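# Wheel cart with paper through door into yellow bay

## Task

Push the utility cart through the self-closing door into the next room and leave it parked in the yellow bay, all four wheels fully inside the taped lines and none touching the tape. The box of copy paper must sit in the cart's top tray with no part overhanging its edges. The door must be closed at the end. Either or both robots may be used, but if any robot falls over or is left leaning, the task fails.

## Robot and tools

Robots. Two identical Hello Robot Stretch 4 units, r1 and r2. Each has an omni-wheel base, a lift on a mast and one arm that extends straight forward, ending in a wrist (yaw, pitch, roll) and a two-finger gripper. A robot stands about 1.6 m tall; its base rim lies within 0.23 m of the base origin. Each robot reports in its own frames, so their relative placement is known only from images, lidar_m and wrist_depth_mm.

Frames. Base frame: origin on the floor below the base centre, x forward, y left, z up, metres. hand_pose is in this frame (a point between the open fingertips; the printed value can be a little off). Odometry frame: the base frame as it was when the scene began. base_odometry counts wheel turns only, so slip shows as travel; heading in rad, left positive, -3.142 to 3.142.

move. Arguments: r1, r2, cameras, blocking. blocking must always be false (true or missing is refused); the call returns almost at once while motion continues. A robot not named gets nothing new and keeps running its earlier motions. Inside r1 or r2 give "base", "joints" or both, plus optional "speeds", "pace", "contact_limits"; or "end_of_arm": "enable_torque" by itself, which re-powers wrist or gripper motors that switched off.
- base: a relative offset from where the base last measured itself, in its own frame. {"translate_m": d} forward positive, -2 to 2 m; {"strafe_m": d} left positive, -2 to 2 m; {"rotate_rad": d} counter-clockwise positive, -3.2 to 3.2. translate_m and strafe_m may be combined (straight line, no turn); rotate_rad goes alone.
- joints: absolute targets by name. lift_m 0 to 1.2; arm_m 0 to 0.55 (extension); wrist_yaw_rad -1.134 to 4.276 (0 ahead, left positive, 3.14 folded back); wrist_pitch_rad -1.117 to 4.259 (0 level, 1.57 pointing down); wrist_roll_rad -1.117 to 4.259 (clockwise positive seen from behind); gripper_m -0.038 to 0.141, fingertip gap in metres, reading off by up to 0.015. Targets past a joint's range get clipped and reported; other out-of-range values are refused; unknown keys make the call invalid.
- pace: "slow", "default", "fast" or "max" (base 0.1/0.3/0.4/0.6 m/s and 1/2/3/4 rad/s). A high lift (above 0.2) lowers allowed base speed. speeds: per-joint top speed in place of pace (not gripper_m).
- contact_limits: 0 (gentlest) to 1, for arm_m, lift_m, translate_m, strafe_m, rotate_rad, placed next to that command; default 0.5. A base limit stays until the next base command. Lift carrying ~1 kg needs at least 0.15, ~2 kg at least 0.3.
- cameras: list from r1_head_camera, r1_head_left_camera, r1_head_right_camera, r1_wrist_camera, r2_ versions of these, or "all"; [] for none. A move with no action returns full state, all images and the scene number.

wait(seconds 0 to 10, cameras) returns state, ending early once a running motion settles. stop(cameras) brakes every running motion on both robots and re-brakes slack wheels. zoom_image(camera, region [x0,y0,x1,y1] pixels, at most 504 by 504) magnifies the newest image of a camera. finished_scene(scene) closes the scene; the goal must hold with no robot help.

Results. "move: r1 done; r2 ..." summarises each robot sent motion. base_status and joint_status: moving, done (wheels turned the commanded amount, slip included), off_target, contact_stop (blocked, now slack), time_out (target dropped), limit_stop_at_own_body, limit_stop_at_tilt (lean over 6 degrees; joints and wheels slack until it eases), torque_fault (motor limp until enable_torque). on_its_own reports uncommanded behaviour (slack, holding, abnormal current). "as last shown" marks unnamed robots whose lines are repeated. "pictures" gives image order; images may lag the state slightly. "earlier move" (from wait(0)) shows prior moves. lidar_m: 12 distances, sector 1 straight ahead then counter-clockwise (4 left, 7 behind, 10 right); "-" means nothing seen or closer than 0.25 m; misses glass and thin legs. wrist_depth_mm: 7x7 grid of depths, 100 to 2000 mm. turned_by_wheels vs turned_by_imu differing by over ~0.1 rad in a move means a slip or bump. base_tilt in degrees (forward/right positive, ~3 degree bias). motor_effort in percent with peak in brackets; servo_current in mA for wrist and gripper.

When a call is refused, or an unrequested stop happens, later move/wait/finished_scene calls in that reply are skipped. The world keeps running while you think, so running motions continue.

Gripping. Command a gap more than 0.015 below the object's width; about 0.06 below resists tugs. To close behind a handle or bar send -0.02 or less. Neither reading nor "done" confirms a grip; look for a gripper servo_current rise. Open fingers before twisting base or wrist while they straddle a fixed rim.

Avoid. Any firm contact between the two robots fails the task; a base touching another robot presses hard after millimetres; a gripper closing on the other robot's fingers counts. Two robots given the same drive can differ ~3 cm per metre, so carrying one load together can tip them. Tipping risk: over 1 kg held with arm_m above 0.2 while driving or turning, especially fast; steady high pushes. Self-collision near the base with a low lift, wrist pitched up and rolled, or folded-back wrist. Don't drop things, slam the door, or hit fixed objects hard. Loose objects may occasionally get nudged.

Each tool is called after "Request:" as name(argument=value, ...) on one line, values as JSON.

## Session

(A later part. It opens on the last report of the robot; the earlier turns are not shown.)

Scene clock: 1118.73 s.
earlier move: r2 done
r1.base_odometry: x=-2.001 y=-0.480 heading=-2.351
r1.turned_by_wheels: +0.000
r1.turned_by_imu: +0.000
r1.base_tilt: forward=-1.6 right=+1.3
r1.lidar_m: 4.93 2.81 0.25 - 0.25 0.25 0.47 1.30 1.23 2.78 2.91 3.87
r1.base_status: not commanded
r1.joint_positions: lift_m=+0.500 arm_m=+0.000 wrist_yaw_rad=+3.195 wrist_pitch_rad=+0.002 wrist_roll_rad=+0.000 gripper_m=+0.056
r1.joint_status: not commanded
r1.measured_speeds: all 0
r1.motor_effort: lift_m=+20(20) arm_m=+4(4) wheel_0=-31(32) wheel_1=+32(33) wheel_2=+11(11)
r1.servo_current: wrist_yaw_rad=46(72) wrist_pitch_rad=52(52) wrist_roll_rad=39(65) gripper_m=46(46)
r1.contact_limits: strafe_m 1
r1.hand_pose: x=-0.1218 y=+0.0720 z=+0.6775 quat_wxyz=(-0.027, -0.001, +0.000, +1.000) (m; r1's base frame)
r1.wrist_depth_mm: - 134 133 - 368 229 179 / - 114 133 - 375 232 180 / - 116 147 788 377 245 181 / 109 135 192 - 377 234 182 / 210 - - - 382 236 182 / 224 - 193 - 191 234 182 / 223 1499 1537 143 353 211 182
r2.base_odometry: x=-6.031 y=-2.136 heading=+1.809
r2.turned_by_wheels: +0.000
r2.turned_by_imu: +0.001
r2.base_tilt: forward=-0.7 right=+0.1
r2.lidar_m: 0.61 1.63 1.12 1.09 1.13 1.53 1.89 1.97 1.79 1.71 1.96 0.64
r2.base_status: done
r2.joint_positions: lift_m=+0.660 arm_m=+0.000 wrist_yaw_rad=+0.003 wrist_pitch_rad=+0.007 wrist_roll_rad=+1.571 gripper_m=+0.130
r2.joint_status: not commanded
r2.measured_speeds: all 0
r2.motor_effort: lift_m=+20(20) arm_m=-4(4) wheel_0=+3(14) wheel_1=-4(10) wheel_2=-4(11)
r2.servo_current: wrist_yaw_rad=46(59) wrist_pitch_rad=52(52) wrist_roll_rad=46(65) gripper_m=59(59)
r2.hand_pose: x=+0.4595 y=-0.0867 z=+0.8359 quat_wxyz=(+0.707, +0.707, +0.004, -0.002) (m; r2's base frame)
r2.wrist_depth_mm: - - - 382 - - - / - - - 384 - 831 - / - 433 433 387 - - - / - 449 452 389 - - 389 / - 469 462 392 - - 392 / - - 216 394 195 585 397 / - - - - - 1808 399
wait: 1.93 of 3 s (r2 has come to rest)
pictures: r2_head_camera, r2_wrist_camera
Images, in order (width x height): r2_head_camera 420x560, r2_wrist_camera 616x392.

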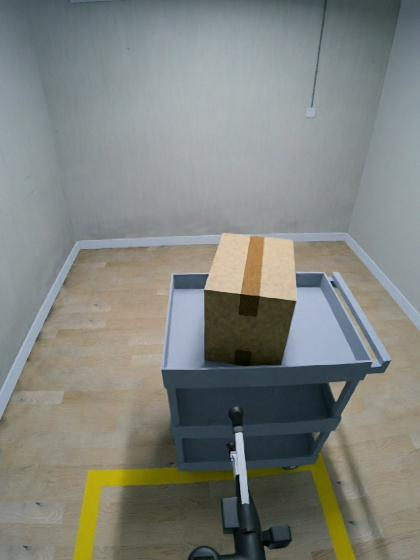

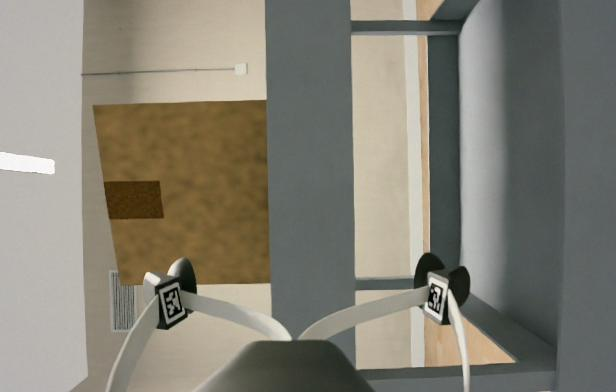

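Request:
move(r2={"base":{"strafe_m":-0.06,"translate_m":0.21},"contact_limits":{"translate_m":0.2},"pace":"slow"}, blocking=false)

Request:
wait(seconds=4)

Request:
move(r2={"joints":{"gripper_m":0.02}}, blocking=false)

Request:
wait(seconds=4)

Request:
move(r2={"base":{"translate_m":-0.45,"strafe_m":0.14},"contact_limits":{"translate_m":0.4},"pace":"slow"}, blocking=false)

Request:
wait(seconds=8, cameras=["r2_head_camera","r2_head_left_camera","r2_head_right_camera"])

Scene clock: 1126.63 s.
move: r2 moving
r1: as last shown
r1.lidar_m: 4.93 2.82 0.25 - 0.25 0.25 0.49 1.35 1.25 2.78 2.90 3.90
r1.motor_effort: lift_m=+20(20) arm_m=+4(4) wheel_0=-31(32) wheel_1=+32(32) wheel_2=+11(11)
r1.servo_current: wrist_yaw_rad=59(59) wrist_pitch_rad=39(46) wrist_roll_rad=26(72) gripper_m=39(46)
r1.contact_limits: strafe_m 1
r1.wrist_depth_mm: - 133 133 - 368 230 178 / - 114 134 - 375 232 180 / - 116 147 788 377 245 181 / 109 135 191 - 377 234 182 / 209 - - - 379 234 182 / 225 - 194 - 191 235 182 / 222 1499 1537 143 353 211 182
r2.base_odometry: x=-6.030 y=-2.123 heading=+1.809
r2.turned_by_wheels: +0.000
r2.turned_by_imu: +0.001
r2.base_tilt: forward=-0.7 right=+0.0
r2.lidar_m: 0.58 1.64 1.17 1.10 1.13 1.53 1.89 1.99 1.80 1.70 1.96 0.61
r2.base_status: translate_m moving; strafe_m moving
r2.joint_positions: lift_m=+0.660 arm_m=+0.000 wrist_yaw_rad=+0.003 wrist_pitch_rad=+0.007 wrist_roll_rad=+1.571 gripper_m=+0.130
r2.joint_status: not commanded
r2.measured_speeds: translate_m=+0.050 strafe_m=-0.014 rotate_rad=+0.001 lift_m=+0.000 arm_m=+0.000 wrist_yaw_rad=+0.000 wrist_pitch_rad=+0.000 wrist_roll_rad=+0.000
r2.motor_effort: lift_m=+20(20) arm_m=-4(4) wheel_0=+6(9) wheel_1=+6(6) wheel_2=-9(11)
r2.servo_current: wrist_yaw_rad=52(59) wrist_pitch_rad=52(59) wrist_roll_rad=52(59) gripper_m=46(59)
r2.contact_limits: translate_m 0.2
r2.hand_pose: x=+0.4595 y=-0.0867 z=+0.8359 quat_wxyz=(+0.707, +0.707, +0.004, -0.002) (m; r2's base frame)
r2.wrist_depth_mm: - - - 370 - - - / - - - 375 - - - / - 421 421 377 - - - / - 439 439 379 - - - / - 455 455 379 - - - / - - 469 382 195 597 - / - - - - - 1808 399
pictures: none

Scene clock: 1129.57 s.
earlier move: r2 done
r1.base_odometry: x=-2.001 y=-0.480 heading=-2.351
r1.turned_by_wheels: +0.000
r1.turned_by_imu: +0.000
r1.base_tilt: forward=-1.6 right=+1.3
r1.lidar_m: 4.94 2.81 0.25 - 0.25 0.25 0.49 1.33 1.25 2.79 2.89 3.89
r1.base_status: not commanded
r1.joint_positions: lift_m=+0.500 arm_m=+0.000 wrist_yaw_rad=+3.195 wrist_pitch_rad=+0.002 wrist_roll_rad=+0.000 gripper_m=+0.056
r1.joint_status: not commanded
r1.measured_speeds: all 0
r1.motor_effort: lift_m=+20(20) arm_m=+4(4) wheel_0=-32(32) wheel_1=+32(32) wheel_2=+11(11)
r1.servo_current: wrist_yaw_rad=33(65) wrist_pitch_rad=39(52) wrist_roll_rad=39(72) gripper_m=33(52)
r1.contact_limits: strafe_m 1
r1.hand_pose: x=-0.1218 y=+0.0720 z=+0.6775 quat_wxyz=(-0.027, -0.001, +0.000, +1.000) (m; r1's base frame)
r1.wrist_depth_mm: - 134 133 - 370 230 178 / - 114 134 - 375 231 179 / - 116 147 798 375 245 182 / 109 135 191 - 377 235 182 / 210 - - - 379 236 182 / 226 - 193 - 191 236 183 / 224 1537 1537 143 353 211 182
r2.base_odometry: x=-6.022 y=-1.918 heading=+1.809
r2.turned_by_wheels: +0.000
r2.turned_by_imu: +0.001
r2.base_tilt: forward=-0.6 right=+0.1
r2.lidar_m: 0.40 0.42 1.21 1.11 1.20 1.64 2.09 2.16 1.74 1.62 0.59 0.40
r2.base_status: done
r2.joint_positions: lift_m=+0.660 arm_m=+0.000 wrist_yaw_rad=+0.002 wrist_pitch_rad=+0.007 wrist_roll_rad=+1.571 gripper_m=+0.130
r2.joint_status: not commanded
r2.measured_speeds: all 0
r2.motor_effort: lift_m=+20(20) arm_m=-4(4) wheel_0=+6(11) wheel_1=+5(7) wheel_2=-7(11)
r2.servo_current: wrist_yaw_rad=39(59) wrist_pitch_rad=52(59) wrist_roll_rad=39(59) gripper_m=46(59)
r2.contact_limits: translate_m 0.2
r2.hand_pose: x=+0.4595 y=-0.0868 z=+0.8359 quat_wxyz=(+0.707, +0.707, +0.003, -0.002) (m; r2's base frame)
r2.wrist_depth_mm: - - - 178 178 627 - / - - - 179 - 634 - / 220 221 219 180 - 627 - / 228 228 225 180 181 640 - / 237 238 234 182 182 640 - / 247 245 200 182 183 208 - / 256 258 257 - - - -
wait: 2.93 of 4 s (r2 has come to rest)
pictures: none

Scene clock: 1130.07 s.
move: r2 moving
r1: as last shown
r1.lidar_m: 4.92 2.79 0.25 - 0.25 0.25 0.49 1.27 1.26 2.80 2.92 3.89
r1.motor_effort: lift_m=+20(20) arm_m=+4(4) wheel_0=-31(32) wheel_1=+32(32) wheel_2=+11(11)
r1.servo_current: wrist_yaw_rad=52(59) wrist_pitch_rad=39(52) wrist_roll_rad=39(65) gripper_m=39(46)
r1.contact_limits: strafe_m 1
r1.wrist_depth_mm: - 133 133 - 368 230 179 / - 114 134 - 375 230 180 / - 116 147 798 377 245 181 / 109 135 192 - 379 235 182 / 210 - - - 384 235 182 / 226 - 193 - 191 235 182 / 222 1537 1537 143 353 211 182
r2.base_odometry: x=-6.022 y=-1.918 heading=+1.809
r2.turned_by_wheels: +0.000
r2.turned_by_imu: +0.000
r2.base_tilt: forward=-0.7 right=+0.0
r2.lidar_m: 0.40 0.42 1.23 1.14 1.21 1.63 2.10 2.19 1.72 1.66 0.58 0.41
r2.base_status: not commanded
r2.joint_positions: lift_m=+0.660 arm_m=+0.000 wrist_yaw_rad=+0.002 wrist_pitch_rad=+0.007 wrist_roll_rad=+1.571 gripper_m=+0.117
r2.joint_status: gripper_m moving
r2.measured_speeds: translate_m=+0.000 strafe_m=+0.000 rotate_rad=+0.000 lift_m=+0.000 arm_m=+0.000 wrist_yaw_rad=-0.002 wrist_pitch_rad=+0.000 wrist_roll_rad=+0.000
r2.motor_effort: lift_m=+20(20) arm_m=-4(4) wheel_0=+6(6) wheel_1=+5(5) wheel_2=-6(7)
r2.servo_current: wrist_yaw_rad=52(59) wrist_pitch_rad=46(52) wrist_roll_rad=39(52) gripper_m=137(137)
r2.contact_limits: translate_m 0.2
r2.hand_pose: x=+0.4595 y=-0.0868 z=+0.8359 quat_wxyz=(+0.707, +0.707, +0.003, -0.002) (m; r2's base frame)
r2.wrist_depth_mm: - - - 179 178 627 - / - - - 179 - 627 - / 220 221 219 179 - 621 - / 228 228 225 180 181 627 - / 237 237 227 182 182 640 - / 248 244 202 182 183 627 - / 257 258 256 - - - -
pictures: none

Scene clock: 1131.57 s.
earlier move: r2 done
r1.base_odometry: x=-2.001 y=-0.480 heading=-2.351
r1.turned_by_wheels: +0.000
r1.turned_by_imu: +0.000
r1.base_tilt: forward=-1.6 right=+1.3
r1.lidar_m: 4.93 2.82 0.25 - 0.25 0.25 0.48 1.32 1.26 2.77 2.90 3.90
r1.base_status: not commanded
r1.joint_positions: lift_m=+0.500 arm_m=+0.000 wrist_yaw_rad=+3.195 wrist_pitch_rad=+0.002 wrist_roll_rad=+0.000 gripper_m=+0.056
r1.joint_status: not commanded
r1.measured_speeds: all 0
r1.motor_effort: lift_m=+20(20) arm_m=+4(4) wheel_0=-31(32) wheel_1=+32(32) wheel_2=+11(11)
r1.servo_current: wrist_yaw_rad=46(65) wrist_pitch_rad=52(52) wrist_roll_rad=46(65) gripper_m=46(46)
r1.contact_limits: strafe_m 1
r1.hand_pose: x=-0.1218 y=+0.0720 z=+0.6775 quat_wxyz=(-0.027, -0.001, +0.000, +1.000) (m; r1's base frame)
r1.wrist_depth_mm: - 134 134 - 366 229 178 / - 114 134 - 375 230 180 / - 116 147 788 379 246 181 / 109 135 192 - 377 235 182 / 209 - - - 382 235 182 / 225 - 194 - 191 235 182 / 222 1537 1537 143 353 211 183
r2.base_odometry: x=-6.022 y=-1.918 heading=+1.809
r2.turned_by_wheels: +0.000
r2.turned_by_imu: +0.000
r2.base_tilt: forward=-0.6 right=+0.0
r2.lidar_m: 0.38 0.41 1.22 1.15 1.22 1.62 2.09 2.16 1.74 1.65 0.59 0.42
r2.base_status: not commanded
r2.joint_positions: lift_m=+0.660 arm_m=+0.000 wrist_yaw_rad=+0.002 wrist_pitch_rad=+0.007 wrist_roll_rad=+1.571 gripper_m=+0.021
r2.joint_status: all done
r2.measured_speeds: all 0
r2.motor_effort: lift_m=+20(20) arm_m=-4(4) wheel_0=+2(6) wheel_1=+3(5) wheel_2=-2(7)
r2.servo_current: wrist_yaw_rad=46(59) wrist_pitch_rad=46(59) wrist_roll_rad=52(59) gripper_m=156(377)
r2.contact_limits: translate_m 0.2
r2.hand_pose: x=+0.4594 y=-0.0870 z=+0.8359 quat_wxyz=(+0.707, +0.707, +0.003, -0.002) (m; r2's base frame)
r2.wrist_depth_mm: - - 170 171 172 621 - / - - 171 172 - 627 - / 211 211 172 173 - 627 - / 217 220 173 173 - 634 - / 227 229 174 175 - 634 - / 236 235 180 175 177 172 - / 245 247 247 - - 549 -
wait: 1.50 of 4 s (r2 has come to rest)
pictures: none

Scene clock: 1132.07 s.
move: r2 moving
r1: as last shown
r1.lidar_m: 4.93 2.80 0.25 - 0.25 0.25 0.48 1.31 1.26 2.79 2.89 3.90
r1.motor_effort: lift_m=+20(20) arm_m=+4(4) wheel_0=-32(32) wheel_1=+32(33) wheel_2=+11(11)
r1.servo_current: wrist_yaw_rad=52(65) wrist_pitch_rad=46(46) wrist_roll_rad=65(72) gripper_m=39(46)
r1.contact_limits: strafe_m 1
r1.wrist_depth_mm: - 134 134 - 368 229 179 / - 114 134 - 377 232 180 / - 116 147 788 375 245 181 / 109 135 191 - 377 235 182 / 210 - - - 382 236 182 / 225 - 194 - 191 236 183 / 223 1499 1537 143 353 211 182
r2.base_odometry: x=-6.023 y=-1.931 heading=+1.809
r2.turned_by_wheels: +0.000
r2.turned_by_imu: +0.000
r2.base_tilt: forward=-0.6 right=+0.1
r2.lidar_m: 0.39 0.39 1.23 1.15 1.18 1.61 2.07 2.17 1.74 1.63 0.57 0.42
r2.base_status: translate_m moving; strafe_m moving
r2.joint_positions: lift_m=+0.660 arm_m=+0.000 wrist_yaw_rad=+0.002 wrist_pitch_rad=+0.007 wrist_roll_rad=+1.571 gripper_m=+0.021
r2.joint_status: not commanded
r2.measured_speeds: translate_m=-0.049 strafe_m=+0.016 rotate_rad=+0.002 lift_m=+0.000 arm_m=+0.000 wrist_yaw_rad=+0.000 wrist_pitch_rad=+0.000 wrist_roll_rad=+0.000
r2.motor_effort: lift_m=+20(20) arm_m=-3(4) wheel_0=-9(10) wheel_1=-8(8) wheel_2=+12(14)
r2.servo_current: wrist_yaw_rad=52(59) wrist_pitch_rad=46(59) wrist_roll_rad=46(52) gripper_m=150(163)
r2.contact_limits: translate_m 0.4
r2.hand_pose: x=+0.4594 y=-0.0870 z=+0.8359 quat_wxyz=(+0.707, +0.707, +0.003, -0.002) (m; r2's base frame)
r2.wrist_depth_mm: - - 174 174 - 621 - / - - 174 175 - 634 - / 213 214 175 175 - 627 - / 220 221 175 176 - 640 - / 227 229 175 176 - 640 - / 235 234 180 177 178 173 - / 243 246 245 - - 603 -
pictures: none

Scene clock: 1137.53 s.
earlier move: r2 done
r1.base_odometry: x=-2.001 y=-0.480 heading=-2.351
r1.turned_by_wheels: +0.000
r1.turned_by_imu: +0.000
r1.base_tilt: forward=-1.6 right=+1.3
r1.lidar_m: 4.91 2.81 0.25 - 0.25 0.25 0.47 1.28 1.25 2.80 2.89 3.90
r1.base_status: not commanded
r1.joint_positions: lift_m=+0.500 arm_m=+0.000 wrist_yaw_rad=+3.195 wrist_pitch_rad=+0.002 wrist_roll_rad=+0.000 gripper_m=+0.056
r1.joint_status: not commanded
r1.measured_speeds: all 0
r1.motor_effort: lift_m=+20(20) arm_m=+4(4) wheel_0=-31(32) wheel_1=+32(33) wheel_2=+11(11)
r1.servo_current: wrist_yaw_rad=52(65) wrist_pitch_rad=39(52) wrist_roll_rad=52(72) gripper_m=39(46)
r1.contact_limits: strafe_m 1
r1.hand_pose: x=-0.1218 y=+0.0720 z=+0.6775 quat_wxyz=(-0.027, -0.001, +0.000, +1.000) (m; r1's base frame)
r1.wrist_depth_mm: - 134 133 - 370 229 178 / - 114 133 - 370 232 180 / - 116 147 - 377 246 181 / 109 135 191 - 382 234 182 / 210 - - - 382 235 182 / 226 - 193 - 191 236 182 / 223 1537 1537 143 351 211 182
r2.base_odometry: x=-6.052 y=-2.388 heading=+1.809
r2.turned_by_wheels: +0.000
r2.turned_by_imu: +0.000
r2.base_tilt: forward=-0.6 right=+0.1
r2.lidar_m: 0.35 0.33 1.07 0.99 1.04 1.38 1.65 1.71 1.88 1.80 2.17 0.46
r2.base_status: done
r2.joint_positions: lift_m=+0.660 arm_m=+0.000 wrist_yaw_rad=+0.002 wrist_pitch_rad=+0.007 wrist_roll_rad=+1.571 gripper_m=+0.021
r2.joint_status: not commanded
r2.measured_speeds: all 0
r2.motor_effort: lift_m=+20(20) arm_m=-4(4) wheel_0=-6(11) wheel_1=-4(8) wheel_2=+4(16)
r2.servo_current: wrist_yaw_rad=39(72) wrist_pitch_rad=46(59) wrist_roll_rad=39(65) gripper_m=150(163)
r2.contact_limits: translate_m 0.4
r2.hand_pose: x=+0.4595 y=-0.0869 z=+0.8359 quat_wxyz=(+0.707, +0.707, +0.003, -0.002) (m; r2's base frame)
r2.wrist_depth_mm: - - - 257 - 1537 480 / - - - 237 - 609 - / - - 258 221 - - - / 251 253 251 207 - 691 - / 245 246 199 195 202 661 - / 237 238 185 184 180 166 - / 232 232 232 - - 1863 -
wait: 5.47 of 8 s (r2 has come to rest)
pictures: r2_head_camera, r2_head_left_camera, r2_head_right_camera
Images, in order (width x height): r2_head_camera 420x560, r2_head_left_camera 420x672, r2_head_right_camera 420x672.

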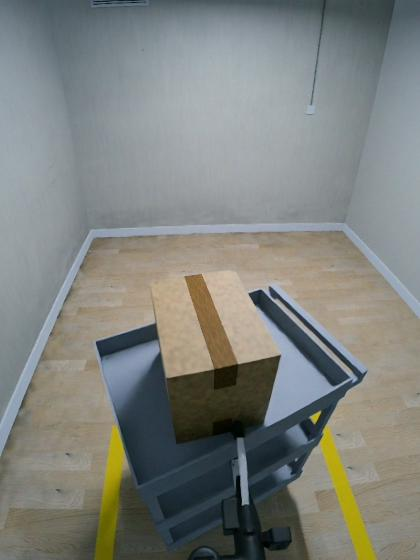

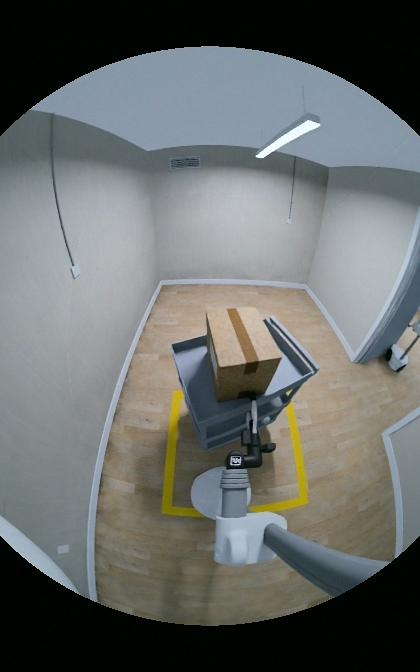

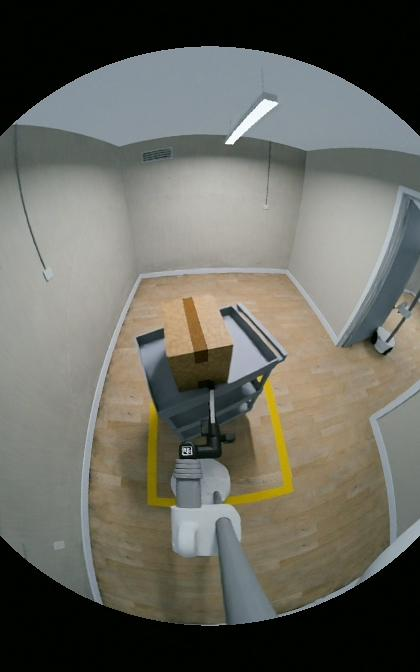

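Request:
move(r2={"joints":{"gripper_m":0.13}}, blocking=false)

Request:
wait(seconds=3)

Request:
move(r2={"base":{"translate_m":-0.12},"pace":"slow"}, blocking=false)

Request:
wait(seconds=3)

Request:
move(r2={"base":{"strafe_m":-0.2}}, blocking=false)

Request:
wait(seconds=3)

Request:
move(r2={"base":{"rotate_rad":0.25}}, blocking=false)

Request:
wait(seconds=3, cameras=["r2_head_camera","r2_head_left_camera","r2_wrist_camera"])

Scene clock: 1148.50 s.
move: r2 moving
r1: as last shown
r1.lidar_m: 4.93 2.78 0.25 - 0.25 0.25 0.47 1.31 1.26 2.78 2.90 3.90
r1.motor_effort: lift_m=+20(20) arm_m=+4(4) wheel_0=-31(32) wheel_1=+32(32) wheel_2=+11(11)
r1.servo_current: wrist_yaw_rad=39(72) wrist_pitch_rad=46(52) wrist_roll_rad=59(65) gripper_m=33(46)
r1.contact_limits: strafe_m 1
r1.wrist_depth_mm: - 134 133 - 368 229 179 / - 114 134 - 373 231 180 / - 116 147 - 379 246 181 / 109 135 192 - 377 234 182 / 210 - - - 384 235 183 / 226 - 195 - 190 236 182 / 223 1499 1537 143 353 210 182
r2.base_odometry: x=-6.052 y=-2.388 heading=+1.809
r2.turned_by_wheels: +0.000
r2.turned_by_imu: +0.000
r2.base_tilt: forward=-0.7 right=+0.1
r2.lidar_m: 0.32 0.32 1.05 0.98 1.03 1.40 1.63 1.71 1.90 1.79 2.20 0.42
r2.base_status: not commanded
r2.joint_positions: lift_m=+0.660 arm_m=+0.000 wrist_yaw_rad=+0.000 wrist_pitch_rad=+0.007 wrist_roll_rad=+1.571 gripper_m=+0.040
r2.joint_status: gripper_m moving
r2.measured_speeds: translate_m=+0.000 strafe_m=+0.000 rotate_rad=+0.000 lift_m=+0.000 arm_m=+0.000 wrist_yaw_rad=-0.004 wrist_pitch_rad=+0.000 wrist_roll_rad=+0.000
r2.motor_effort: lift_m=+20(20) arm_m=-4(4) wheel_0=-5(7) wheel_1=-3(4) wheel_2=+3(5)
r2.servo_current: wrist_yaw_rad=46(52) wrist_pitch_rad=46(52) wrist_roll_rad=52(52) gripper_m=85(156)
r2.contact_limits: translate_m 0.4
r2.hand_pose: x=+0.4593 y=-0.0874 z=+0.8359 quat_wxyz=(+0.707, +0.707, +0.003, -0.003) (m; r2's base frame)
r2.wrist_depth_mm: - - - 263 - 1576 477 / - - - 243 - 603 - / - - 262 225 - 699 - / 254 256 255 211 - 699 - / 249 250 247 198 205 654 - / 242 243 187 186 182 174 - / 235 235 236 - - 597 -
pictures: none

Scene clock: 1150.00 s.
earlier move: r2 done
r1.base_odometry: x=-2.001 y=-0.480 heading=-2.351
r1.turned_by_wheels: +0.000
r1.turned_by_imu: +0.000
r1.base_tilt: forward=-1.6 right=+1.3
r1.lidar_m: 4.92 2.81 0.25 - 0.25 0.25 0.49 1.29 1.25 2.78 2.88 3.88
r1.base_status: not commanded
r1.joint_positions: lift_m=+0.500 arm_m=+0.000 wrist_yaw_rad=+3.195 wrist_pitch_rad=+0.002 wrist_roll_rad=+0.000 gripper_m=+0.056
r1.joint_status: not commanded
r1.measured_speeds: all 0
r1.motor_effort: lift_m=+20(20) arm_m=+4(4) wheel_0=-31(32) wheel_1=+32(32) wheel_2=+11(11)
r1.servo_current: wrist_yaw_rad=65(78) wrist_pitch_rad=39(52) wrist_roll_rad=46(65) gripper_m=39(52)
r1.contact_limits: strafe_m 1
r1.hand_pose: x=-0.1218 y=+0.0720 z=+0.6775 quat_wxyz=(-0.027, -0.001, +0.000, +1.000) (m; r1's base frame)
r1.wrist_depth_mm: - 134 133 - 370 229 178 / - 114 134 - 373 232 180 / - 116 147 - 377 246 181 / 109 135 191 - 377 235 182 / 209 - - - 382 236 183 / 227 - 193 - 190 236 182 / 223 1537 1499 143 351 211 182
r2.base_odometry: x=-6.052 y=-2.388 heading=+1.809
r2.turned_by_wheels: +0.000
r2.turned_by_imu: +0.000
r2.base_tilt: forward=-0.7 right=+0.0
r2.lidar_m: 0.34 0.34 1.06 1.00 1.03 1.42 1.65 1.72 1.89 1.77 2.17 0.47
r2.base_status: not commanded
r2.joint_positions: lift_m=+0.660 arm_m=+0.000 wrist_yaw_rad=-0.001 wrist_pitch_rad=+0.007 wrist_roll_rad=+1.571 gripper_m=+0.130
r2.joint_status: all done
r2.measured_speeds: all 0
r2.motor_effort: lift_m=+20(20) arm_m=-4(4) wheel_0=-5(7) wheel_1=-4(4) wheel_2=+2(5)
r2.servo_current: wrist_yaw_rad=46(59) wrist_pitch_rad=46(52) wrist_roll_rad=46(59) gripper_m=52(156)
r2.contact_limits: translate_m 0.4
r2.hand_pose: x=+0.4593 y=-0.0876 z=+0.8359 quat_wxyz=(+0.707, +0.707, +0.002, -0.003) (m; r2's base frame)
r2.wrist_depth_mm: - - - 271 - 1618 484 / - - - 252 - 615 - / - - - 235 240 723 - / 268 268 265 220 225 707 - / 260 260 260 206 211 654 - / 252 252 199 194 190 603 - / 248 247 247 - - 1808 -
wait: 1.50 of 3 s (r2 has come to rest)
pictures: none

Scene clock: 1150.50 s.
move: r2 moving
r1: as last shown
r1.lidar_m: 4.94 2.78 0.25 - 0.25 0.25 0.46 1.30 1.27 2.77 2.89 3.88
r1.motor_effort: lift_m=+20(20) arm_m=+4(4) wheel_0=-32(32) wheel_1=+32(32) wheel_2=+11(11)
r1.servo_current: wrist_yaw_rad=46(59) wrist_pitch_rad=33(46) wrist_roll_rad=52(65) gripper_m=39(46)
r1.contact_limits: strafe_m 1
r1.wrist_depth_mm: - 133 133 - 368 229 179 / - 114 133 - 373 231 180 / - 115 147 - 379 246 181 / 109 135 192 - 382 235 182 / 210 - - - 379 235 182 / 225 - 194 - 191 235 183 / 222 1537 1499 143 353 210 182
r2.base_odometry: x=-6.049 y=-2.400 heading=+1.808
r2.turned_by_wheels: +0.000
r2.turned_by_imu: +0.000
r2.base_tilt: forward=-0.6 right=+0.1
r2.lidar_m: 0.35 0.37 1.06 0.99 1.03 1.41 1.64 1.68 1.88 1.78 2.19 0.50
r2.base_status: translate_m moving
r2.joint_positions: lift_m=+0.660 arm_m=+0.000 wrist_yaw_rad=-0.001 wrist_pitch_rad=+0.007 wrist_roll_rad=+1.571 gripper_m=+0.130
r2.joint_status: not commanded
r2.measured_speeds: translate_m=-0.049 strafe_m=+0.000 rotate_rad=-0.002 lift_m=+0.000 arm_m=+0.000 wrist_yaw_rad=+0.000 wrist_pitch_rad=+0.000 wrist_roll_rad=+0.000
r2.motor_effort: lift_m=+20(20) arm_m=-4(4) wheel_0=-3(9) wheel_1=-7(7) wheel_2=+8(11)
r2.servo_current: wrist_yaw_rad=46(52) wrist_pitch_rad=52(59) wrist_roll_rad=52(52) gripper_m=46(52)
r2.hand_pose: x=+0.4593 y=-0.0876 z=+0.8359 quat_wxyz=(+0.707, +0.707, +0.002, -0.003) (m; r2's base frame)
r2.wrist_depth_mm: - - - 285 - 1576 488 / - - - 264 - 621 - / - - - 245 - 715 - / 278 278 277 229 - 723 - / 271 272 268 215 218 676 - / 263 259 208 204 194 621 - / 257 257 257 - - 1808 -
pictures: none

Scene clock: 1152.47 s.
earlier move: r2 done
r1.base_odometry: x=-2.001 y=-0.480 heading=-2.351
r1.turned_by_wheels: +0.000
r1.turned_by_imu: +0.000
r1.base_tilt: forward=-1.6 right=+1.3
r1.lidar_m: 4.93 2.81 0.25 - 0.25 0.25 0.50 1.33 1.24 2.78 2.89 3.90
r1.base_status: not commanded
r1.joint_positions: lift_m=+0.500 arm_m=+0.000 wrist_yaw_rad=+3.195 wrist_pitch_rad=+0.002 wrist_roll_rad=+0.000 gripper_m=+0.056
r1.joint_status: not commanded
r1.measured_speeds: all 0
r1.motor_effort: lift_m=+20(20) arm_m=+4(4) wheel_0=-32(32) wheel_1=+32(33) wheel_2=+11(11)
r1.servo_current: wrist_yaw_rad=52(72) wrist_pitch_rad=39(52) wrist_roll_rad=46(65) gripper_m=46(46)
r1.contact_limits: strafe_m 1
r1.hand_pose: x=-0.1218 y=+0.0720 z=+0.6775 quat_wxyz=(-0.027, -0.001, +0.000, +1.000) (m; r1's base frame)
r1.wrist_depth_mm: - 134 134 - 368 229 179 / - 114 133 - 373 233 180 / - 116 147 - 377 246 181 / 109 135 191 - 379 235 182 / 209 - - - 382 235 182 / 226 - 194 - 191 236 183 / 222 1499 1537 143 355 211 182
r2.base_odometry: x=-6.023 y=-2.504 heading=+1.808
r2.turned_by_wheels: +0.000
r2.turned_by_imu: +0.000
r2.base_tilt: forward=-0.6 right=+0.1
r2.lidar_m: 0.45 0.48 1.06 0.99 1.04 1.41 1.53 1.60 1.90 1.79 2.23 0.61
r2.base_status: done
r2.joint_positions: lift_m=+0.660 arm_m=+0.000 wrist_yaw_rad=-0.001 wrist_pitch_rad=+0.007 wrist_roll_rad=+1.571 gripper_m=+0.130
r2.joint_status: not commanded
r2.measured_speeds: all 0
r2.motor_effort: lift_m=+20(20) arm_m=-4(4) wheel_0=-4(10) wheel_1=-5(8) wheel_2=+4(11)
r2.servo_current: wrist_yaw_rad=52(65) wrist_pitch_rad=46(59) wrist_roll_rad=46(65) gripper_m=59(59)
r2.hand_pose: x=+0.4593 y=-0.0876 z=+0.8359 quat_wxyz=(+0.707, +0.707, +0.002, -0.003) (m; r2's base frame)
r2.wrist_depth_mm: - - - 421 - 1618 421 / - - - 387 - 668 - / - - - 362 - 842 - / - 387 387 336 - 809 - / - 377 375 319 - 788 - / - 364 362 300 195 - - / - 355 359 - - 707 -
wait: 1.97 of 3 s (r2 has come to rest)
pictures: none

Scene clock: 1152.97 s.
move: r2 moving
r1: as last shown
r1.lidar_m: 4.93 2.79 0.25 - 0.25 0.25 0.46 1.31 1.25 2.79 2.89 3.93
r1.motor_effort: lift_m=+20(20) arm_m=+4(4) wheel_0=-31(32) wheel_1=+32(32) wheel_2=+11(11)
r1.servo_current: wrist_yaw_rad=59(59) wrist_pitch_rad=46(46) wrist_roll_rad=39(59) gripper_m=39(46)
r1.contact_limits: strafe_m 1
r1.wrist_depth_mm: - 134 133 - 368 229 179 / - 114 134 - 373 231 180 / - 116 147 - 377 245 181 / 109 135 192 - 379 234 182 / 208 - - - 382 235 183 / 225 - 194 - 190 235 183 / 223 1537 1499 143 355 211 182
r2.base_odometry: x=-5.988 y=-2.496 heading=+1.808
r2.turned_by_wheels: +0.000
r2.turned_by_imu: +0.000
r2.base_tilt: forward=-0.7 right=+0.1
r2.lidar_m: 0.49 0.49 1.12 1.02 1.06 1.46 1.52 1.59 1.86 1.76 2.24 0.62
r2.base_status: strafe_m moving
r2.joint_positions: lift_m=+0.660 arm_m=+0.000 wrist_yaw_rad=-0.001 wrist_pitch_rad=+0.007 wrist_roll_rad=+1.571 gripper_m=+0.130
r2.joint_status: not commanded
r2.measured_speeds: translate_m=+0.000 strafe_m=-0.140 rotate_rad=+0.003 lift_m=+0.000 arm_m=+0.000 wrist_yaw_rad=+0.000 wrist_pitch_rad=+0.000 wrist_roll_rad=+0.000
r2.motor_effort: lift_m=+20(20) arm_m=-4(4) wheel_0=+9(13) wheel_1=-10(13) wheel_2=-2(4)
r2.servo_current: wrist_yaw_rad=46(52) wrist_pitch_rad=39(52) wrist_roll_rad=52(52) gripper_m=52(59)
r2.hand_pose: x=+0.4593 y=-0.0876 z=+0.8359 quat_wxyz=(+0.707, +0.707, +0.002, -0.003) (m; r2's base frame)
r2.wrist_depth_mm: - - - 433 - 554 433 / - - - 399 - 661 407 / - - - 373 - 798 - / - 389 392 347 - - - / - 382 382 329 - 778 - / - 366 368 309 195 - - / - 362 364 - - 707 -
pictures: none

Scene clock: 1154.43 s.
earlier move: r2 done
r1.base_odometry: x=-2.001 y=-0.480 heading=-2.351
r1.turned_by_wheels: +0.000
r1.turned_by_imu: +0.000
r1.base_tilt: forward=-1.6 right=+1.3
r1.lidar_m: 4.93 2.79 0.25 - 0.25 0.25 0.47 1.29 1.26 2.80 2.89 3.88
r1.base_status: not commanded
r1.joint_positions: lift_m=+0.500 arm_m=+0.000 wrist_yaw_rad=+3.195 wrist_pitch_rad=+0.002 wrist_roll_rad=+0.000 gripper_m=+0.056
r1.joint_status: not commanded
r1.measured_speeds: all 0
r1.motor_effort: lift_m=+20(20) arm_m=+4(4) wheel_0=-31(32) wheel_1=+32(33) wheel_2=+11(11)
r1.servo_current: wrist_yaw_rad=52(59) wrist_pitch_rad=39(52) wrist_roll_rad=46(65) gripper_m=39(46)
r1.contact_limits: strafe_m 1
r1.hand_pose: x=-0.1218 y=+0.0720 z=+0.6775 quat_wxyz=(-0.027, -0.001, +0.000, +1.000) (m; r1's base frame)
r1.wrist_depth_mm: - 133 133 - 368 229 178 / - 114 134 - 375 231 180 / - 116 148 - 379 245 181 / 109 135 192 - 379 234 182 / 210 - - - 379 235 182 / 226 - 194 - 191 236 182 / 224 1537 1537 143 355 211 183
r2.base_odometry: x=-5.829 y=-2.457 heading=+1.808
r2.turned_by_wheels: +0.000
r2.turned_by_imu: +0.001
r2.base_tilt: forward=-0.7 right=+0.1
r2.lidar_m: 0.54 0.53 1.27 1.20 1.25 1.63 1.53 1.60 1.68 1.60 2.08 0.71
r2.base_status: done
r2.joint_positions: lift_m=+0.660 arm_m=+0.000 wrist_yaw_rad=-0.001 wrist_pitch_rad=+0.007 wrist_roll_rad=+1.571 gripper_m=+0.130
r2.joint_status: not commanded
r2.measured_speeds: all 0
r2.motor_effort: lift_m=+20(20) arm_m=-4(4) wheel_0=+2(13) wheel_1=+0(13) wheel_2=+0(4)
r2.servo_current: wrist_yaw_rad=52(59) wrist_pitch_rad=46(52) wrist_roll_rad=46(59) gripper_m=52(59)
r2.hand_pose: x=+0.4593 y=-0.0876 z=+0.8359 quat_wxyz=(+0.707, +0.707, +0.002, -0.003) (m; r2's base frame)
r2.wrist_depth_mm: - - - - - 1618 1118 / - - - - - 1661 1138 / - - - 452 477 477 455 / - - - 424 - 723 421 / - - - 397 - 831 402 / - - 508 373 195 - - / - 394 397 - - 750 -
wait: 1.47 of 3 s (r2 has come to rest)
pictures: none

Scene clock: 1154.93 s.
move: r2 moving
r1: as last shown
r1.lidar_m: 4.92 2.81 0.25 - 0.25 0.25 0.49 1.30 1.26 2.79 2.88 3.89
r1.motor_effort: lift_m=+20(20) arm_m=+4(4) wheel_0=-32(32) wheel_1=+32(32) wheel_2=+11(11)
r1.servo_current: wrist_yaw_rad=52(72) wrist_pitch_rad=39(46) wrist_roll_rad=39(46) gripper_m=39(46)
r1.contact_limits: strafe_m 1
r1.wrist_depth_mm: - 133 133 - 368 230 179 / - 114 133 - 375 232 180 / - 116 147 - 377 246 181 / 109 135 192 - 379 235 182 / 210 - - - 382 234 182 / 225 - 193 - 190 235 183 / 224 1499 1499 143 353 211 183
r2.base_odometry: x=-5.829 y=-2.457 heading=+2.016
r2.turned_by_wheels: +0.208
r2.turned_by_imu: +0.202
r2.base_tilt: forward=-0.7 right=+0.0
r2.lidar_m: 0.52 0.53 1.19 1.19 1.32 1.54 1.54 1.68 1.61 1.58 2.10 0.59
r2.base_status: rotate_rad moving
r2.joint_positions: lift_m=+0.660 arm_m=+0.000 wrist_yaw_rad=-0.001 wrist_pitch_rad=+0.007 wrist_roll_rad=+1.571 gripper_m=+0.130
r2.joint_status: not commanded
r2.measured_speeds: translate_m=+0.001 strafe_m=+0.001 rotate_rad=+0.438 lift_m=+0.000 arm_m=+0.000 wrist_yaw_rad=+0.000 wrist_pitch_rad=+0.000 wrist_roll_rad=+0.000
r2.motor_effort: lift_m=+20(20) arm_m=-3(4) wheel_0=-4(10) wheel_1=-4(9) wheel_2=-3(11)
r2.servo_current: wrist_yaw_rad=52(59) wrist_pitch_rad=52(52) wrist_roll_rad=52(59) gripper_m=52(59)
r2.hand_pose: x=+0.4593 y=-0.0876 z=+0.8359 quat_wxyz=(+0.707, +0.707, +0.002, -0.003) (m; r2's base frame)
r2.wrist_depth_mm: - - - 394 424 480 402 / - - - 377 - 661 - / - - - 366 - - - / - - - 355 - 778 - / - 387 384 345 - 788 - / - 387 387 334 213 - - / - 387 389 - - 741 -
pictures: none

Scene clock: 1155.43 s.
earlier move: r2 done
r1.base_odometry: x=-2.001 y=-0.480 heading=-2.351
r1.turned_by_wheels: +0.000
r1.turned_by_imu: +0.000
r1.base_tilt: forward=-1.6 right=+1.3
r1.lidar_m: 4.94 2.79 0.25 - 0.25 0.25 0.49 1.32 1.27 2.78 2.87 3.89
r1.base_status: not commanded
r1.joint_positions: lift_m=+0.500 arm_m=+0.000 wrist_yaw_rad=+3.195 wrist_pitch_rad=+0.002 wrist_roll_rad=+0.000 gripper_m=+0.056
r1.joint_status: not commanded
r1.measured_speeds: all 0
r1.motor_effort: lift_m=+20(20) arm_m=+4(4) wheel_0=-31(32) wheel_1=+32(32) wheel_2=+11(11)
r1.servo_current: wrist_yaw_rad=46(72) wrist_pitch_rad=52(52) wrist_roll_rad=39(59) gripper_m=46(46)
r1.contact_limits: strafe_m 1
r1.hand_pose: x=-0.1218 y=+0.0720 z=+0.6775 quat_wxyz=(-0.027, -0.001, +0.000, +1.000) (m; r1's base frame)
r1.wrist_depth_mm: - 133 134 - 366 229 179 / - 114 133 - 375 231 180 / - 116 147 - 375 245 181 / 109 135 192 - 382 235 182 / 211 - - - 384 235 182 / 225 - 194 - 191 234 182 / 223 1537 1537 143 351 211 182
r2.base_odometry: x=-5.829 y=-2.457 heading=+2.057
r2.turned_by_wheels: +0.042
r2.turned_by_imu: +0.041
r2.base_tilt: forward=-0.7 right=+0.1
r2.lidar_m: 0.52 0.55 1.21 1.20 1.37 1.51 1.52 1.77 1.60 1.60 2.09 0.60
r2.base_status: done
r2.joint_positions: lift_m=+0.660 arm_m=+0.000 wrist_yaw_rad=-0.001 wrist_pitch_rad=+0.007 wrist_roll_rad=+1.571 gripper_m=+0.130
r2.joint_status: not commanded
r2.measured_speeds: all 0
r2.motor_effort: lift_m=+20(20) arm_m=-4(4) wheel_0=-3(10) wheel_1=-3(9) wheel_2=-5(11)
r2.servo_current: wrist_yaw_rad=52(59) wrist_pitch_rad=52(59) wrist_roll_rad=46(59) gripper_m=46(59)
r2.hand_pose: x=+0.4593 y=-0.0876 z=+0.8359 quat_wxyz=(+0.707, +0.707, +0.002, -0.003) (m; r2's base frame)
r2.wrist_depth_mm: - - - 368 - 1661 484 / - - - 357 - 691 - / - - - 349 - - - / - - 500 342 - 788 - / - 384 384 334 - 768 - / - 384 384 325 195 - - / - 392 392 - - 741 -
wait: 0.50 of 3 s (r2 has come to rest)
pictures: r2_head_camera, r2_head_left_camera, r2_wrist_camera
Images, in order (width x height): r2_head_camera 420x560, r2_head_left_camera 420x672, r2_wrist_camera 616x392.

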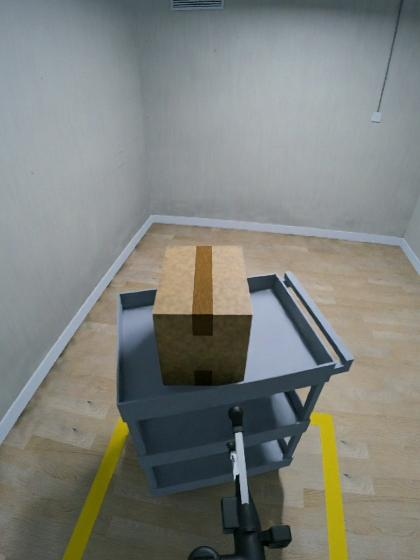

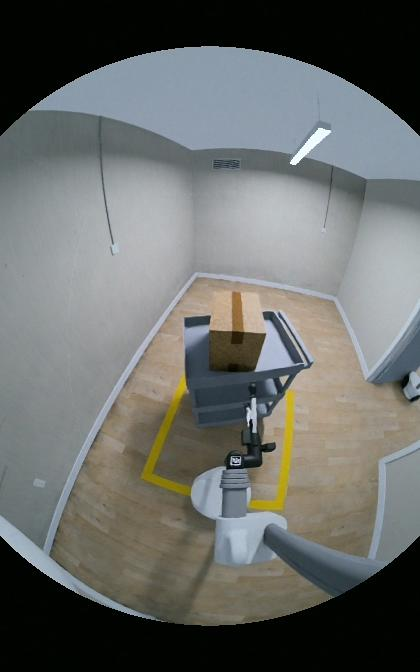

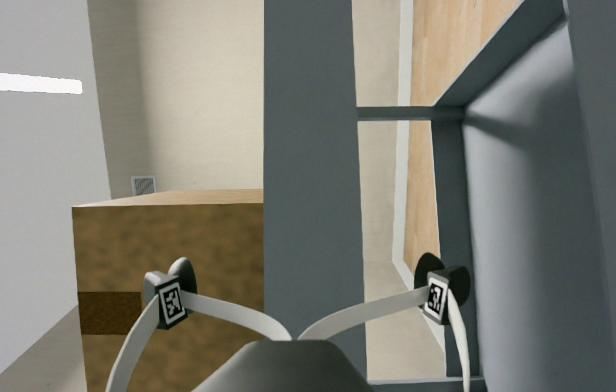

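Request:
move(r2={"base":{"translate_m":0.14,"strafe_m":-0.1},"contact_limits":{"translate_m":0.2},"pace":"slow"}, blocking=false)

Request:
wait(seconds=4, cameras=["r2_wrist_camera"])

Request:
move(r2={"joints":{"gripper_m":0.02}}, blocking=false)

Request:
wait(seconds=4)

Request:
move(r2={"base":{"translate_m":-0.24,"strafe_m":0.05},"contact_limits":{"translate_m":0.4},"pace":"slow"}, blocking=false)

Request:
wait(seconds=6, cameras=["r2_head_camera","r2_head_left_camera","r2_head_right_camera"])

Scene clock: 1164.30 s.
move: r2 moving
r1: as last shown
r1.lidar_m: 4.92 2.77 0.25 - 0.25 0.25 0.49 1.29 1.26 2.77 2.89 3.92
r1.motor_effort: lift_m=+20(20) arm_m=+4(4) wheel_0=-32(32) wheel_1=+32(32) wheel_2=+11(11)
r1.servo_current: wrist_yaw_rad=52(72) wrist_pitch_rad=39(46) wrist_roll_rad=39(52) gripper_m=39(46)
r1.contact_limits: strafe_m 1
r1.wrist_depth_mm: - 134 134 - 370 229 178 / - 114 134 - 377 231 180 / - 116 147 - 377 245 182 / 109 135 192 - 379 235 181 / 209 - - - 379 235 182 / 225 - 194 - 190 235 183 / 224 1499 1537 143 355 211 182
r2.base_odometry: x=-5.827 y=-2.444 heading=+2.057
r2.turned_by_wheels: -0.001
r2.turned_by_imu: +0.000
r2.base_tilt: forward=-0.7 right=+0.0
r2.lidar_m: 0.50 0.52 1.21 1.20 1.38 1.55 1.50 1.81 1.59 1.61 2.09 0.57
r2.base_status: translate_m moving; strafe_m moving
r2.joint_positions: lift_m=+0.660 arm_m=+0.000 wrist_yaw_rad=-0.001 wrist_pitch_rad=+0.007 wrist_roll_rad=+1.571 gripper_m=+0.130
r2.joint_status: not commanded
r2.measured_speeds: translate_m=+0.044 strafe_m=-0.031 rotate_rad=+0.000 lift_m=+0.000 arm_m=+0.000 wrist_yaw_rad=+0.000 wrist_pitch_rad=+0.000 wrist_roll_rad=+0.000
r2.motor_effort: lift_m=+20(20) arm_m=-4(4) wheel_0=+5(9) wheel_1=-5(7) wheel_2=-10(10)
r2.servo_current: wrist_yaw_rad=39(52) wrist_pitch_rad=52(52) wrist_roll_rad=46(59) gripper_m=52(59)
r2.contact_limits: translate_m 0.2
r2.hand_pose: x=+0.4593 y=-0.0876 z=+0.8359 quat_wxyz=(+0.707, +0.707, +0.002, -0.003) (m; r2's base frame)
r2.wrist_depth_mm: - - - 357 - 1618 492 / - - - 349 - 715 - / - - - 342 - 788 - / - - 615 334 - 778 - / - 373 370 325 - 715 - / - 375 375 319 195 - - / - 379 382 - - 741 -
pictures: none

Scene clock: 1166.70 s.
earlier move: r2 done
r1.base_odometry: x=-2.001 y=-0.480 heading=-2.351
r1.turned_by_wheels: +0.000
r1.turned_by_imu: +0.000
r1.base_tilt: forward=-1.5 right=+1.3
r1.lidar_m: 4.94 2.80 0.25 - 0.25 0.25 0.51 1.31 1.24 2.79 2.91 3.90
r1.base_status: not commanded
r1.joint_positions: lift_m=+0.500 arm_m=+0.000 wrist_yaw_rad=+3.195 wrist_pitch_rad=+0.002 wrist_roll_rad=+0.000 gripper_m=+0.056
r1.joint_status: not commanded
r1.measured_speeds: all 0
r1.motor_effort: lift_m=+20(20) arm_m=+4(4) wheel_0=-31(32) wheel_1=+32(33) wheel_2=+11(11)
r1.servo_current: wrist_yaw_rad=52(72) wrist_pitch_rad=46(52) wrist_roll_rad=52(78) gripper_m=39(52)
r1.contact_limits: strafe_m 1
r1.hand_pose: x=-0.1218 y=+0.0720 z=+0.6775 quat_wxyz=(-0.027, -0.001, +0.000, +1.000) (m; r1's base frame)
r1.wrist_depth_mm: - 133 133 - 370 230 179 / - 114 134 - 373 232 179 / - 116 147 - 379 246 181 / 109 135 192 - 382 235 182 / 209 - - - 382 235 183 / 225 - 193 - 191 235 182 / 222 1499 1537 143 351 211 182
r2.base_odometry: x=-5.806 y=-2.287 heading=+2.057
r2.turned_by_wheels: +0.000
r2.turned_by_imu: +0.001
r2.base_tilt: forward=-0.7 right=+0.1
r2.lidar_m: 0.41 0.43 1.25 1.26 1.48 1.68 1.68 1.86 1.54 1.51 1.94 0.45
r2.base_status: done
r2.joint_positions: lift_m=+0.660 arm_m=+0.000 wrist_yaw_rad=-0.001 wrist_pitch_rad=+0.007 wrist_roll_rad=+1.571 gripper_m=+0.130
r2.joint_status: not commanded
r2.measured_speeds: all 0
r2.motor_effort: lift_m=+20(20) arm_m=-4(4) wheel_0=+4(11) wheel_1=-5(8) wheel_2=-6(10)
r2.servo_current: wrist_yaw_rad=59(59) wrist_pitch_rad=52(59) wrist_roll_rad=46(59) gripper_m=46(59)
r2.contact_limits: translate_m 0.2
r2.hand_pose: x=+0.4593 y=-0.0876 z=+0.8359 quat_wxyz=(+0.707, +0.707, +0.002, -0.003) (m; r2's base frame)
r2.wrist_depth_mm: - - - 238 247 1336 1078 / - - - 232 - 1618 449 / - - - 226 - 683 - / - - - 222 - 668 - / - - 508 216 218 668 - / 342 290 213 212 195 634 - / 252 244 255 - - 640 -
wait: 2.40 of 4 s (r2 has come to rest)
pictures: r2_wrist_camera
Images, in order (width x height): r2_wrist_camera 616x392.

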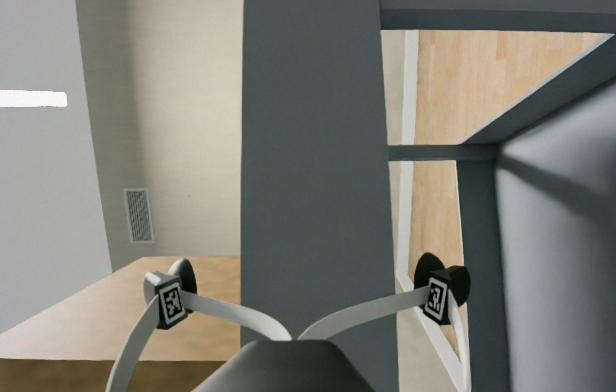

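Scene clock: 1167.20 s.
move: r2 moving
r1: as last shown
r1.base_tilt: forward=-1.6 right=+1.3
r1.lidar_m: 4.92 2.81 0.25 - 0.26 0.25 0.49 1.33 1.27 2.79 2.89 3.90
r1.motor_effort: lift_m=+20(20) arm_m=+4(4) wheel_0=-32(32) wheel_1=+32(33) wheel_2=+11(11)
r1.servo_current: wrist_yaw_rad=46(65) wrist_pitch_rad=33(52) wrist_roll_rad=52(78) gripper_m=46(46)
r1.contact_limits: strafe_m 1
r1.wrist_depth_mm: - 134 133 - 368 230 178 / - 114 134 - 375 231 180 / - 116 147 - 375 245 181 / 109 135 191 - 382 234 182 / 209 - - - 379 236 183 / 225 - 194 - 191 235 183 / 223 1499 1537 143 353 211 182
r2.base_odometry: x=-5.806 y=-2.287 heading=+2.057
r2.turned_by_wheels: +0.000
r2.turned_by_imu: +0.000
r2.base_tilt: forward=-0.7 right=+0.1
r2.lidar_m: 0.41 0.41 1.26 1.26 1.46 1.69 1.69 1.85 1.54 1.54 1.93 0.46
r2.base_status: not commanded
r2.joint_positions: lift_m=+0.660 arm_m=+0.000 wrist_yaw_rad=-0.001 wrist_pitch_rad=+0.007 wrist_roll_rad=+1.571 gripper_m=+0.117
r2.joint_status: gripper_m moving
r2.measured_speeds: all 0
r2.motor_effort: lift_m=+20(20) arm_m=-4(4) wheel_0=+4(4) wheel_1=-5(6) wheel_2=-7(7)
r2.servo_current: wrist_yaw_rad=46(59) wrist_pitch_rad=52(59) wrist_roll_rad=52(52) gripper_m=117(117)
r2.contact_limits: translate_m 0.2
r2.hand_pose: x=+0.4593 y=-0.0876 z=+0.8359 quat_wxyz=(+0.707, +0.707, +0.002, -0.003) (m; r2's base frame)
r2.wrist_depth_mm: - - - 238 249 1336 1078 / - - - 233 - 1661 452 / - - - 227 - 691 - / - - - 222 - 676 - / - - 512 216 218 661 - / 342 314 212 212 195 634 - / 250 244 254 - - 634 -
pictures: none

Scene clock: 1168.70 s.
earlier move: r2 done
r1.base_odometry: x=-2.001 y=-0.480 heading=-2.351
r1.turned_by_wheels: +0.000
r1.turned_by_imu: +0.000
r1.base_tilt: forward=-1.6 right=+1.3
r1.lidar_m: 4.93 2.80 0.25 - 0.25 0.25 0.48 1.33 1.22 2.78 2.89 3.85
r1.base_status: not commanded
r1.joint_positions: lift_m=+0.500 arm_m=+0.000 wrist_yaw_rad=+3.195 wrist_pitch_rad=+0.002 wrist_roll_rad=+0.000 gripper_m=+0.056
r1.joint_status: not commanded
r1.measured_speeds: all 0
r1.motor_effort: lift_m=+20(20) arm_m=+4(4) wheel_0=-32(32) wheel_1=+32(33) wheel_2=+11(11)
r1.servo_current: wrist_yaw_rad=46(72) wrist_pitch_rad=39(52) wrist_roll_rad=26(78) gripper_m=46(46)
r1.contact_limits: strafe_m 1
r1.hand_pose: x=-0.1218 y=+0.0720 z=+0.6775 quat_wxyz=(-0.027, -0.001, +0.000, +1.000) (m; r1's base frame)
r1.wrist_depth_mm: - 133 133 - 370 229 178 / - 114 133 - 370 232 180 / - 116 147 - 375 245 181 / 109 135 192 - 379 235 182 / 210 - - - 382 234 183 / 226 - 193 - 191 234 182 / 222 1537 1576 143 353 211 182
r2.base_odometry: x=-5.806 y=-2.287 heading=+2.057
r2.turned_by_wheels: +0.000
r2.turned_by_imu: +0.000
r2.base_tilt: forward=-0.7 right=+0.0
r2.lidar_m: 0.37 0.38 1.29 1.27 1.45 1.68 1.69 1.85 1.54 1.53 1.95 0.45
r2.base_status: not commanded
r2.joint_positions: lift_m=+0.660 arm_m=+0.000 wrist_yaw_rad=+0.002 wrist_pitch_rad=+0.007 wrist_roll_rad=+1.571 gripper_m=+0.022
r2.joint_status: all done
r2.measured_speeds: all 0
r2.motor_effort: lift_m=+20(20) arm_m=-4(4) wheel_0=+3(4) wheel_1=-5(6) wheel_2=-4(7)
r2.servo_current: wrist_yaw_rad=39(65) wrist_pitch_rad=46(59) wrist_roll_rad=52(59) gripper_m=176(403)
r2.contact_limits: translate_m 0.2
r2.hand_pose: x=+0.4595 y=-0.0867 z=+0.8359 quat_wxyz=(+0.707, +0.707, +0.003, -0.002) (m; r2's base frame)
r2.wrist_depth_mm: - - - 223 251 1499 1118 / - - - 216 - 1576 449 / - - - 212 - 647 - / - - - 207 - 668 - / - - 442 204 206 647 - / 334 336 196 200 183 169 - / 250 230 239 - - 634 -
wait: 1.50 of 4 s (r2 has come to rest)
pictures: none

Scene clock: 1169.20 s.
move: r2 moving
r1: as last shown
r1.lidar_m: 4.94 2.81 0.25 - 0.25 0.25 0.48 1.30 1.24 2.78 2.89 3.91
r1.motor_effort: lift_m=+20(20) arm_m=+4(4) wheel_0=-31(32) wheel_1=+32(32) wheel_2=+11(11)
r1.servo_current: wrist_yaw_rad=33(52) wrist_pitch_rad=46(52) wrist_roll_rad=65(65) gripper_m=39(46)
r1.contact_limits: strafe_m 1
r1.wrist_depth_mm: - 134 133 - 368 229 178 / - 114 133 - 375 232 180 / - 116 147 - 379 246 181 / 109 135 192 - 379 234 182 / 210 - - - 382 235 183 / 226 - 193 - 190 235 183 / 224 1537 1499 143 355 211 182
r2.base_odometry: x=-5.803 y=-2.299 heading=+2.057
r2.turned_by_wheels: +0.001
r2.turned_by_imu: +0.001
r2.base_tilt: forward=-0.6 right=+0.1
r2.lidar_m: 0.38 0.42 1.28 1.26 1.46 1.65 1.68 1.85 1.52 1.53 1.95 0.47
r2.base_status: translate_m moving; strafe_m moving
r2.joint_positions: lift_m=+0.660 arm_m=+0.000 wrist_yaw_rad=+0.005 wrist_pitch_rad=+0.007 wrist_roll_rad=+1.571 gripper_m=+0.022
r2.joint_status: not commanded
r2.measured_speeds: translate_m=-0.050 strafe_m=+0.011 rotate_rad=+0.000 lift_m=+0.000 arm_m=+0.000 wrist_yaw_rad=+0.008 wrist_pitch_rad=+0.000 wrist_roll_rad=+0.000
r2.motor_effort: lift_m=+20(20) arm_m=-4(4) wheel_0=-8(8) wheel_1=-5(7) wheel_2=+15(17)
r2.servo_current: wrist_yaw_rad=59(59) wrist_pitch_rad=52(52) wrist_roll_rad=46(52) gripper_m=182(189)
r2.contact_limits: translate_m 0.4
r2.hand_pose: x=+0.4597 y=-0.0861 z=+0.8359 quat_wxyz=(+0.707, +0.707, +0.004, -0.001) (m; r2's base frame)
r2.wrist_depth_mm: - - - 220 239 1464 1118 / - - - 216 - 1618 459 / - - - 213 214 640 - / - - - 208 - 661 - / - - 436 204 206 654 - / 330 330 198 200 182 169 - / 249 232 238 - - 627 -
pictures: none

Scene clock: 1172.40 s.
earlier move: r2 done
r1.base_odometry: x=-2.001 y=-0.480 heading=-2.351
r1.turned_by_wheels: +0.000
r1.turned_by_imu: +0.000
r1.base_tilt: forward=-1.6 right=+1.3
r1.lidar_m: 4.92 2.76 0.25 - 0.25 0.25 0.46 1.29 1.23 2.80 2.88 3.89
r1.base_status: not commanded
r1.joint_positions: lift_m=+0.500 arm_m=+0.000 wrist_yaw_rad=+3.195 wrist_pitch_rad=+0.002 wrist_roll_rad=+0.000 gripper_m=+0.056
r1.joint_status: not commanded
r1.measured_speeds: all 0
r1.motor_effort: lift_m=+20(20) arm_m=+4(4) wheel_0=-31(32) wheel_1=+32(32) wheel_2=+11(11)
r1.servo_current: wrist_yaw_rad=39(78) wrist_pitch_rad=39(52) wrist_roll_rad=39(72) gripper_m=39(46)
r1.contact_limits: strafe_m 1
r1.hand_pose: x=-0.1218 y=+0.0720 z=+0.6775 quat_wxyz=(-0.027, -0.001, +0.000, +1.000) (m; r1's base frame)
r1.wrist_depth_mm: - 134 134 - 368 229 178 / - 114 134 - 375 232 180 / - 116 147 - 377 244 182 / 109 134 191 - 379 234 182 / 210 - - - 382 236 182 / 226 - 193 - 191 236 182 / 222 1499 1537 143 351 211 182
r2.base_odometry: x=-5.738 y=-2.522 heading=+2.058
r2.turned_by_wheels: +0.000
r2.turned_by_imu: +0.003
r2.base_tilt: forward=-0.7 right=+0.0
r2.lidar_m: 0.38 0.37 1.26 1.26 1.44 1.42 1.45 1.65 1.53 1.53 2.10 0.44
r2.base_status: done
r2.joint_positions: lift_m=+0.660 arm_m=+0.000 wrist_yaw_rad=+0.012 wrist_pitch_rad=+0.007 wrist_roll_rad=+1.571 gripper_m=+0.022
r2.joint_status: not commanded
r2.measured_speeds: all 0
r2.motor_effort: lift_m=+20(20) arm_m=-4(4) wheel_0=+3(8) wheel_1=-4(7) wheel_2=+12(19)
r2.servo_current: wrist_yaw_rad=65(85) wrist_pitch_rad=59(59) wrist_roll_rad=46(59) gripper_m=189(189)
r2.contact_limits: translate_m 0.4
r2.hand_pose: x=+0.4603 y=-0.0841 z=+0.8359 quat_wxyz=(+0.707, +0.707, +0.007, +0.001) (m; r2's base frame)
r2.wrist_depth_mm: - - - 234 248 1308 272 / - - - 227 - 1576 449 / - - - 219 222 661 - / - - - 212 216 676 - / - - 521 206 207 654 - / - 368 196 200 185 171 - / 258 231 247 - - 615 -
wait: 3.20 of 6 s (r2 has come to rest)
pictures: r2_head_camera, r2_head_left_camera, r2_head_right_camera
Images, in order (width x height): r2_head_camera 420x560, r2_head_left_camera 420x672, r2_head_right_camera 420x672.

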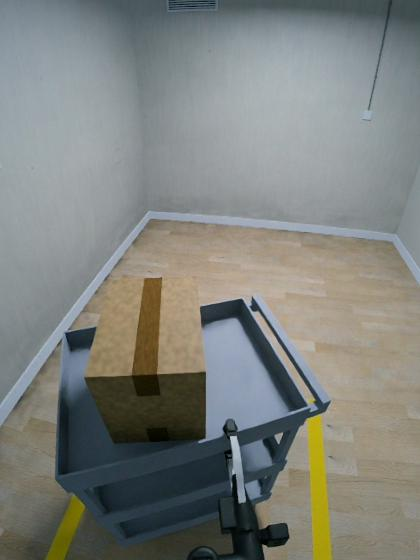

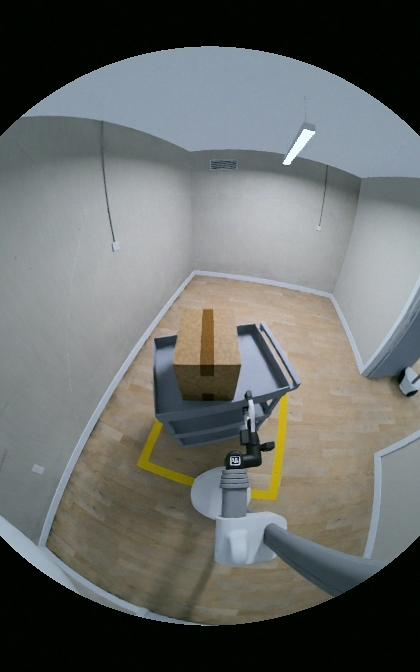

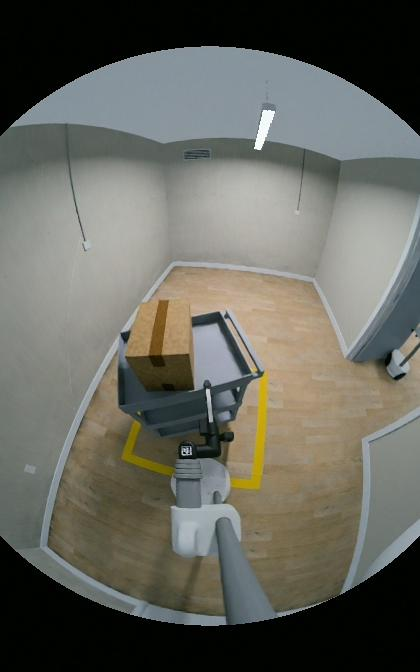

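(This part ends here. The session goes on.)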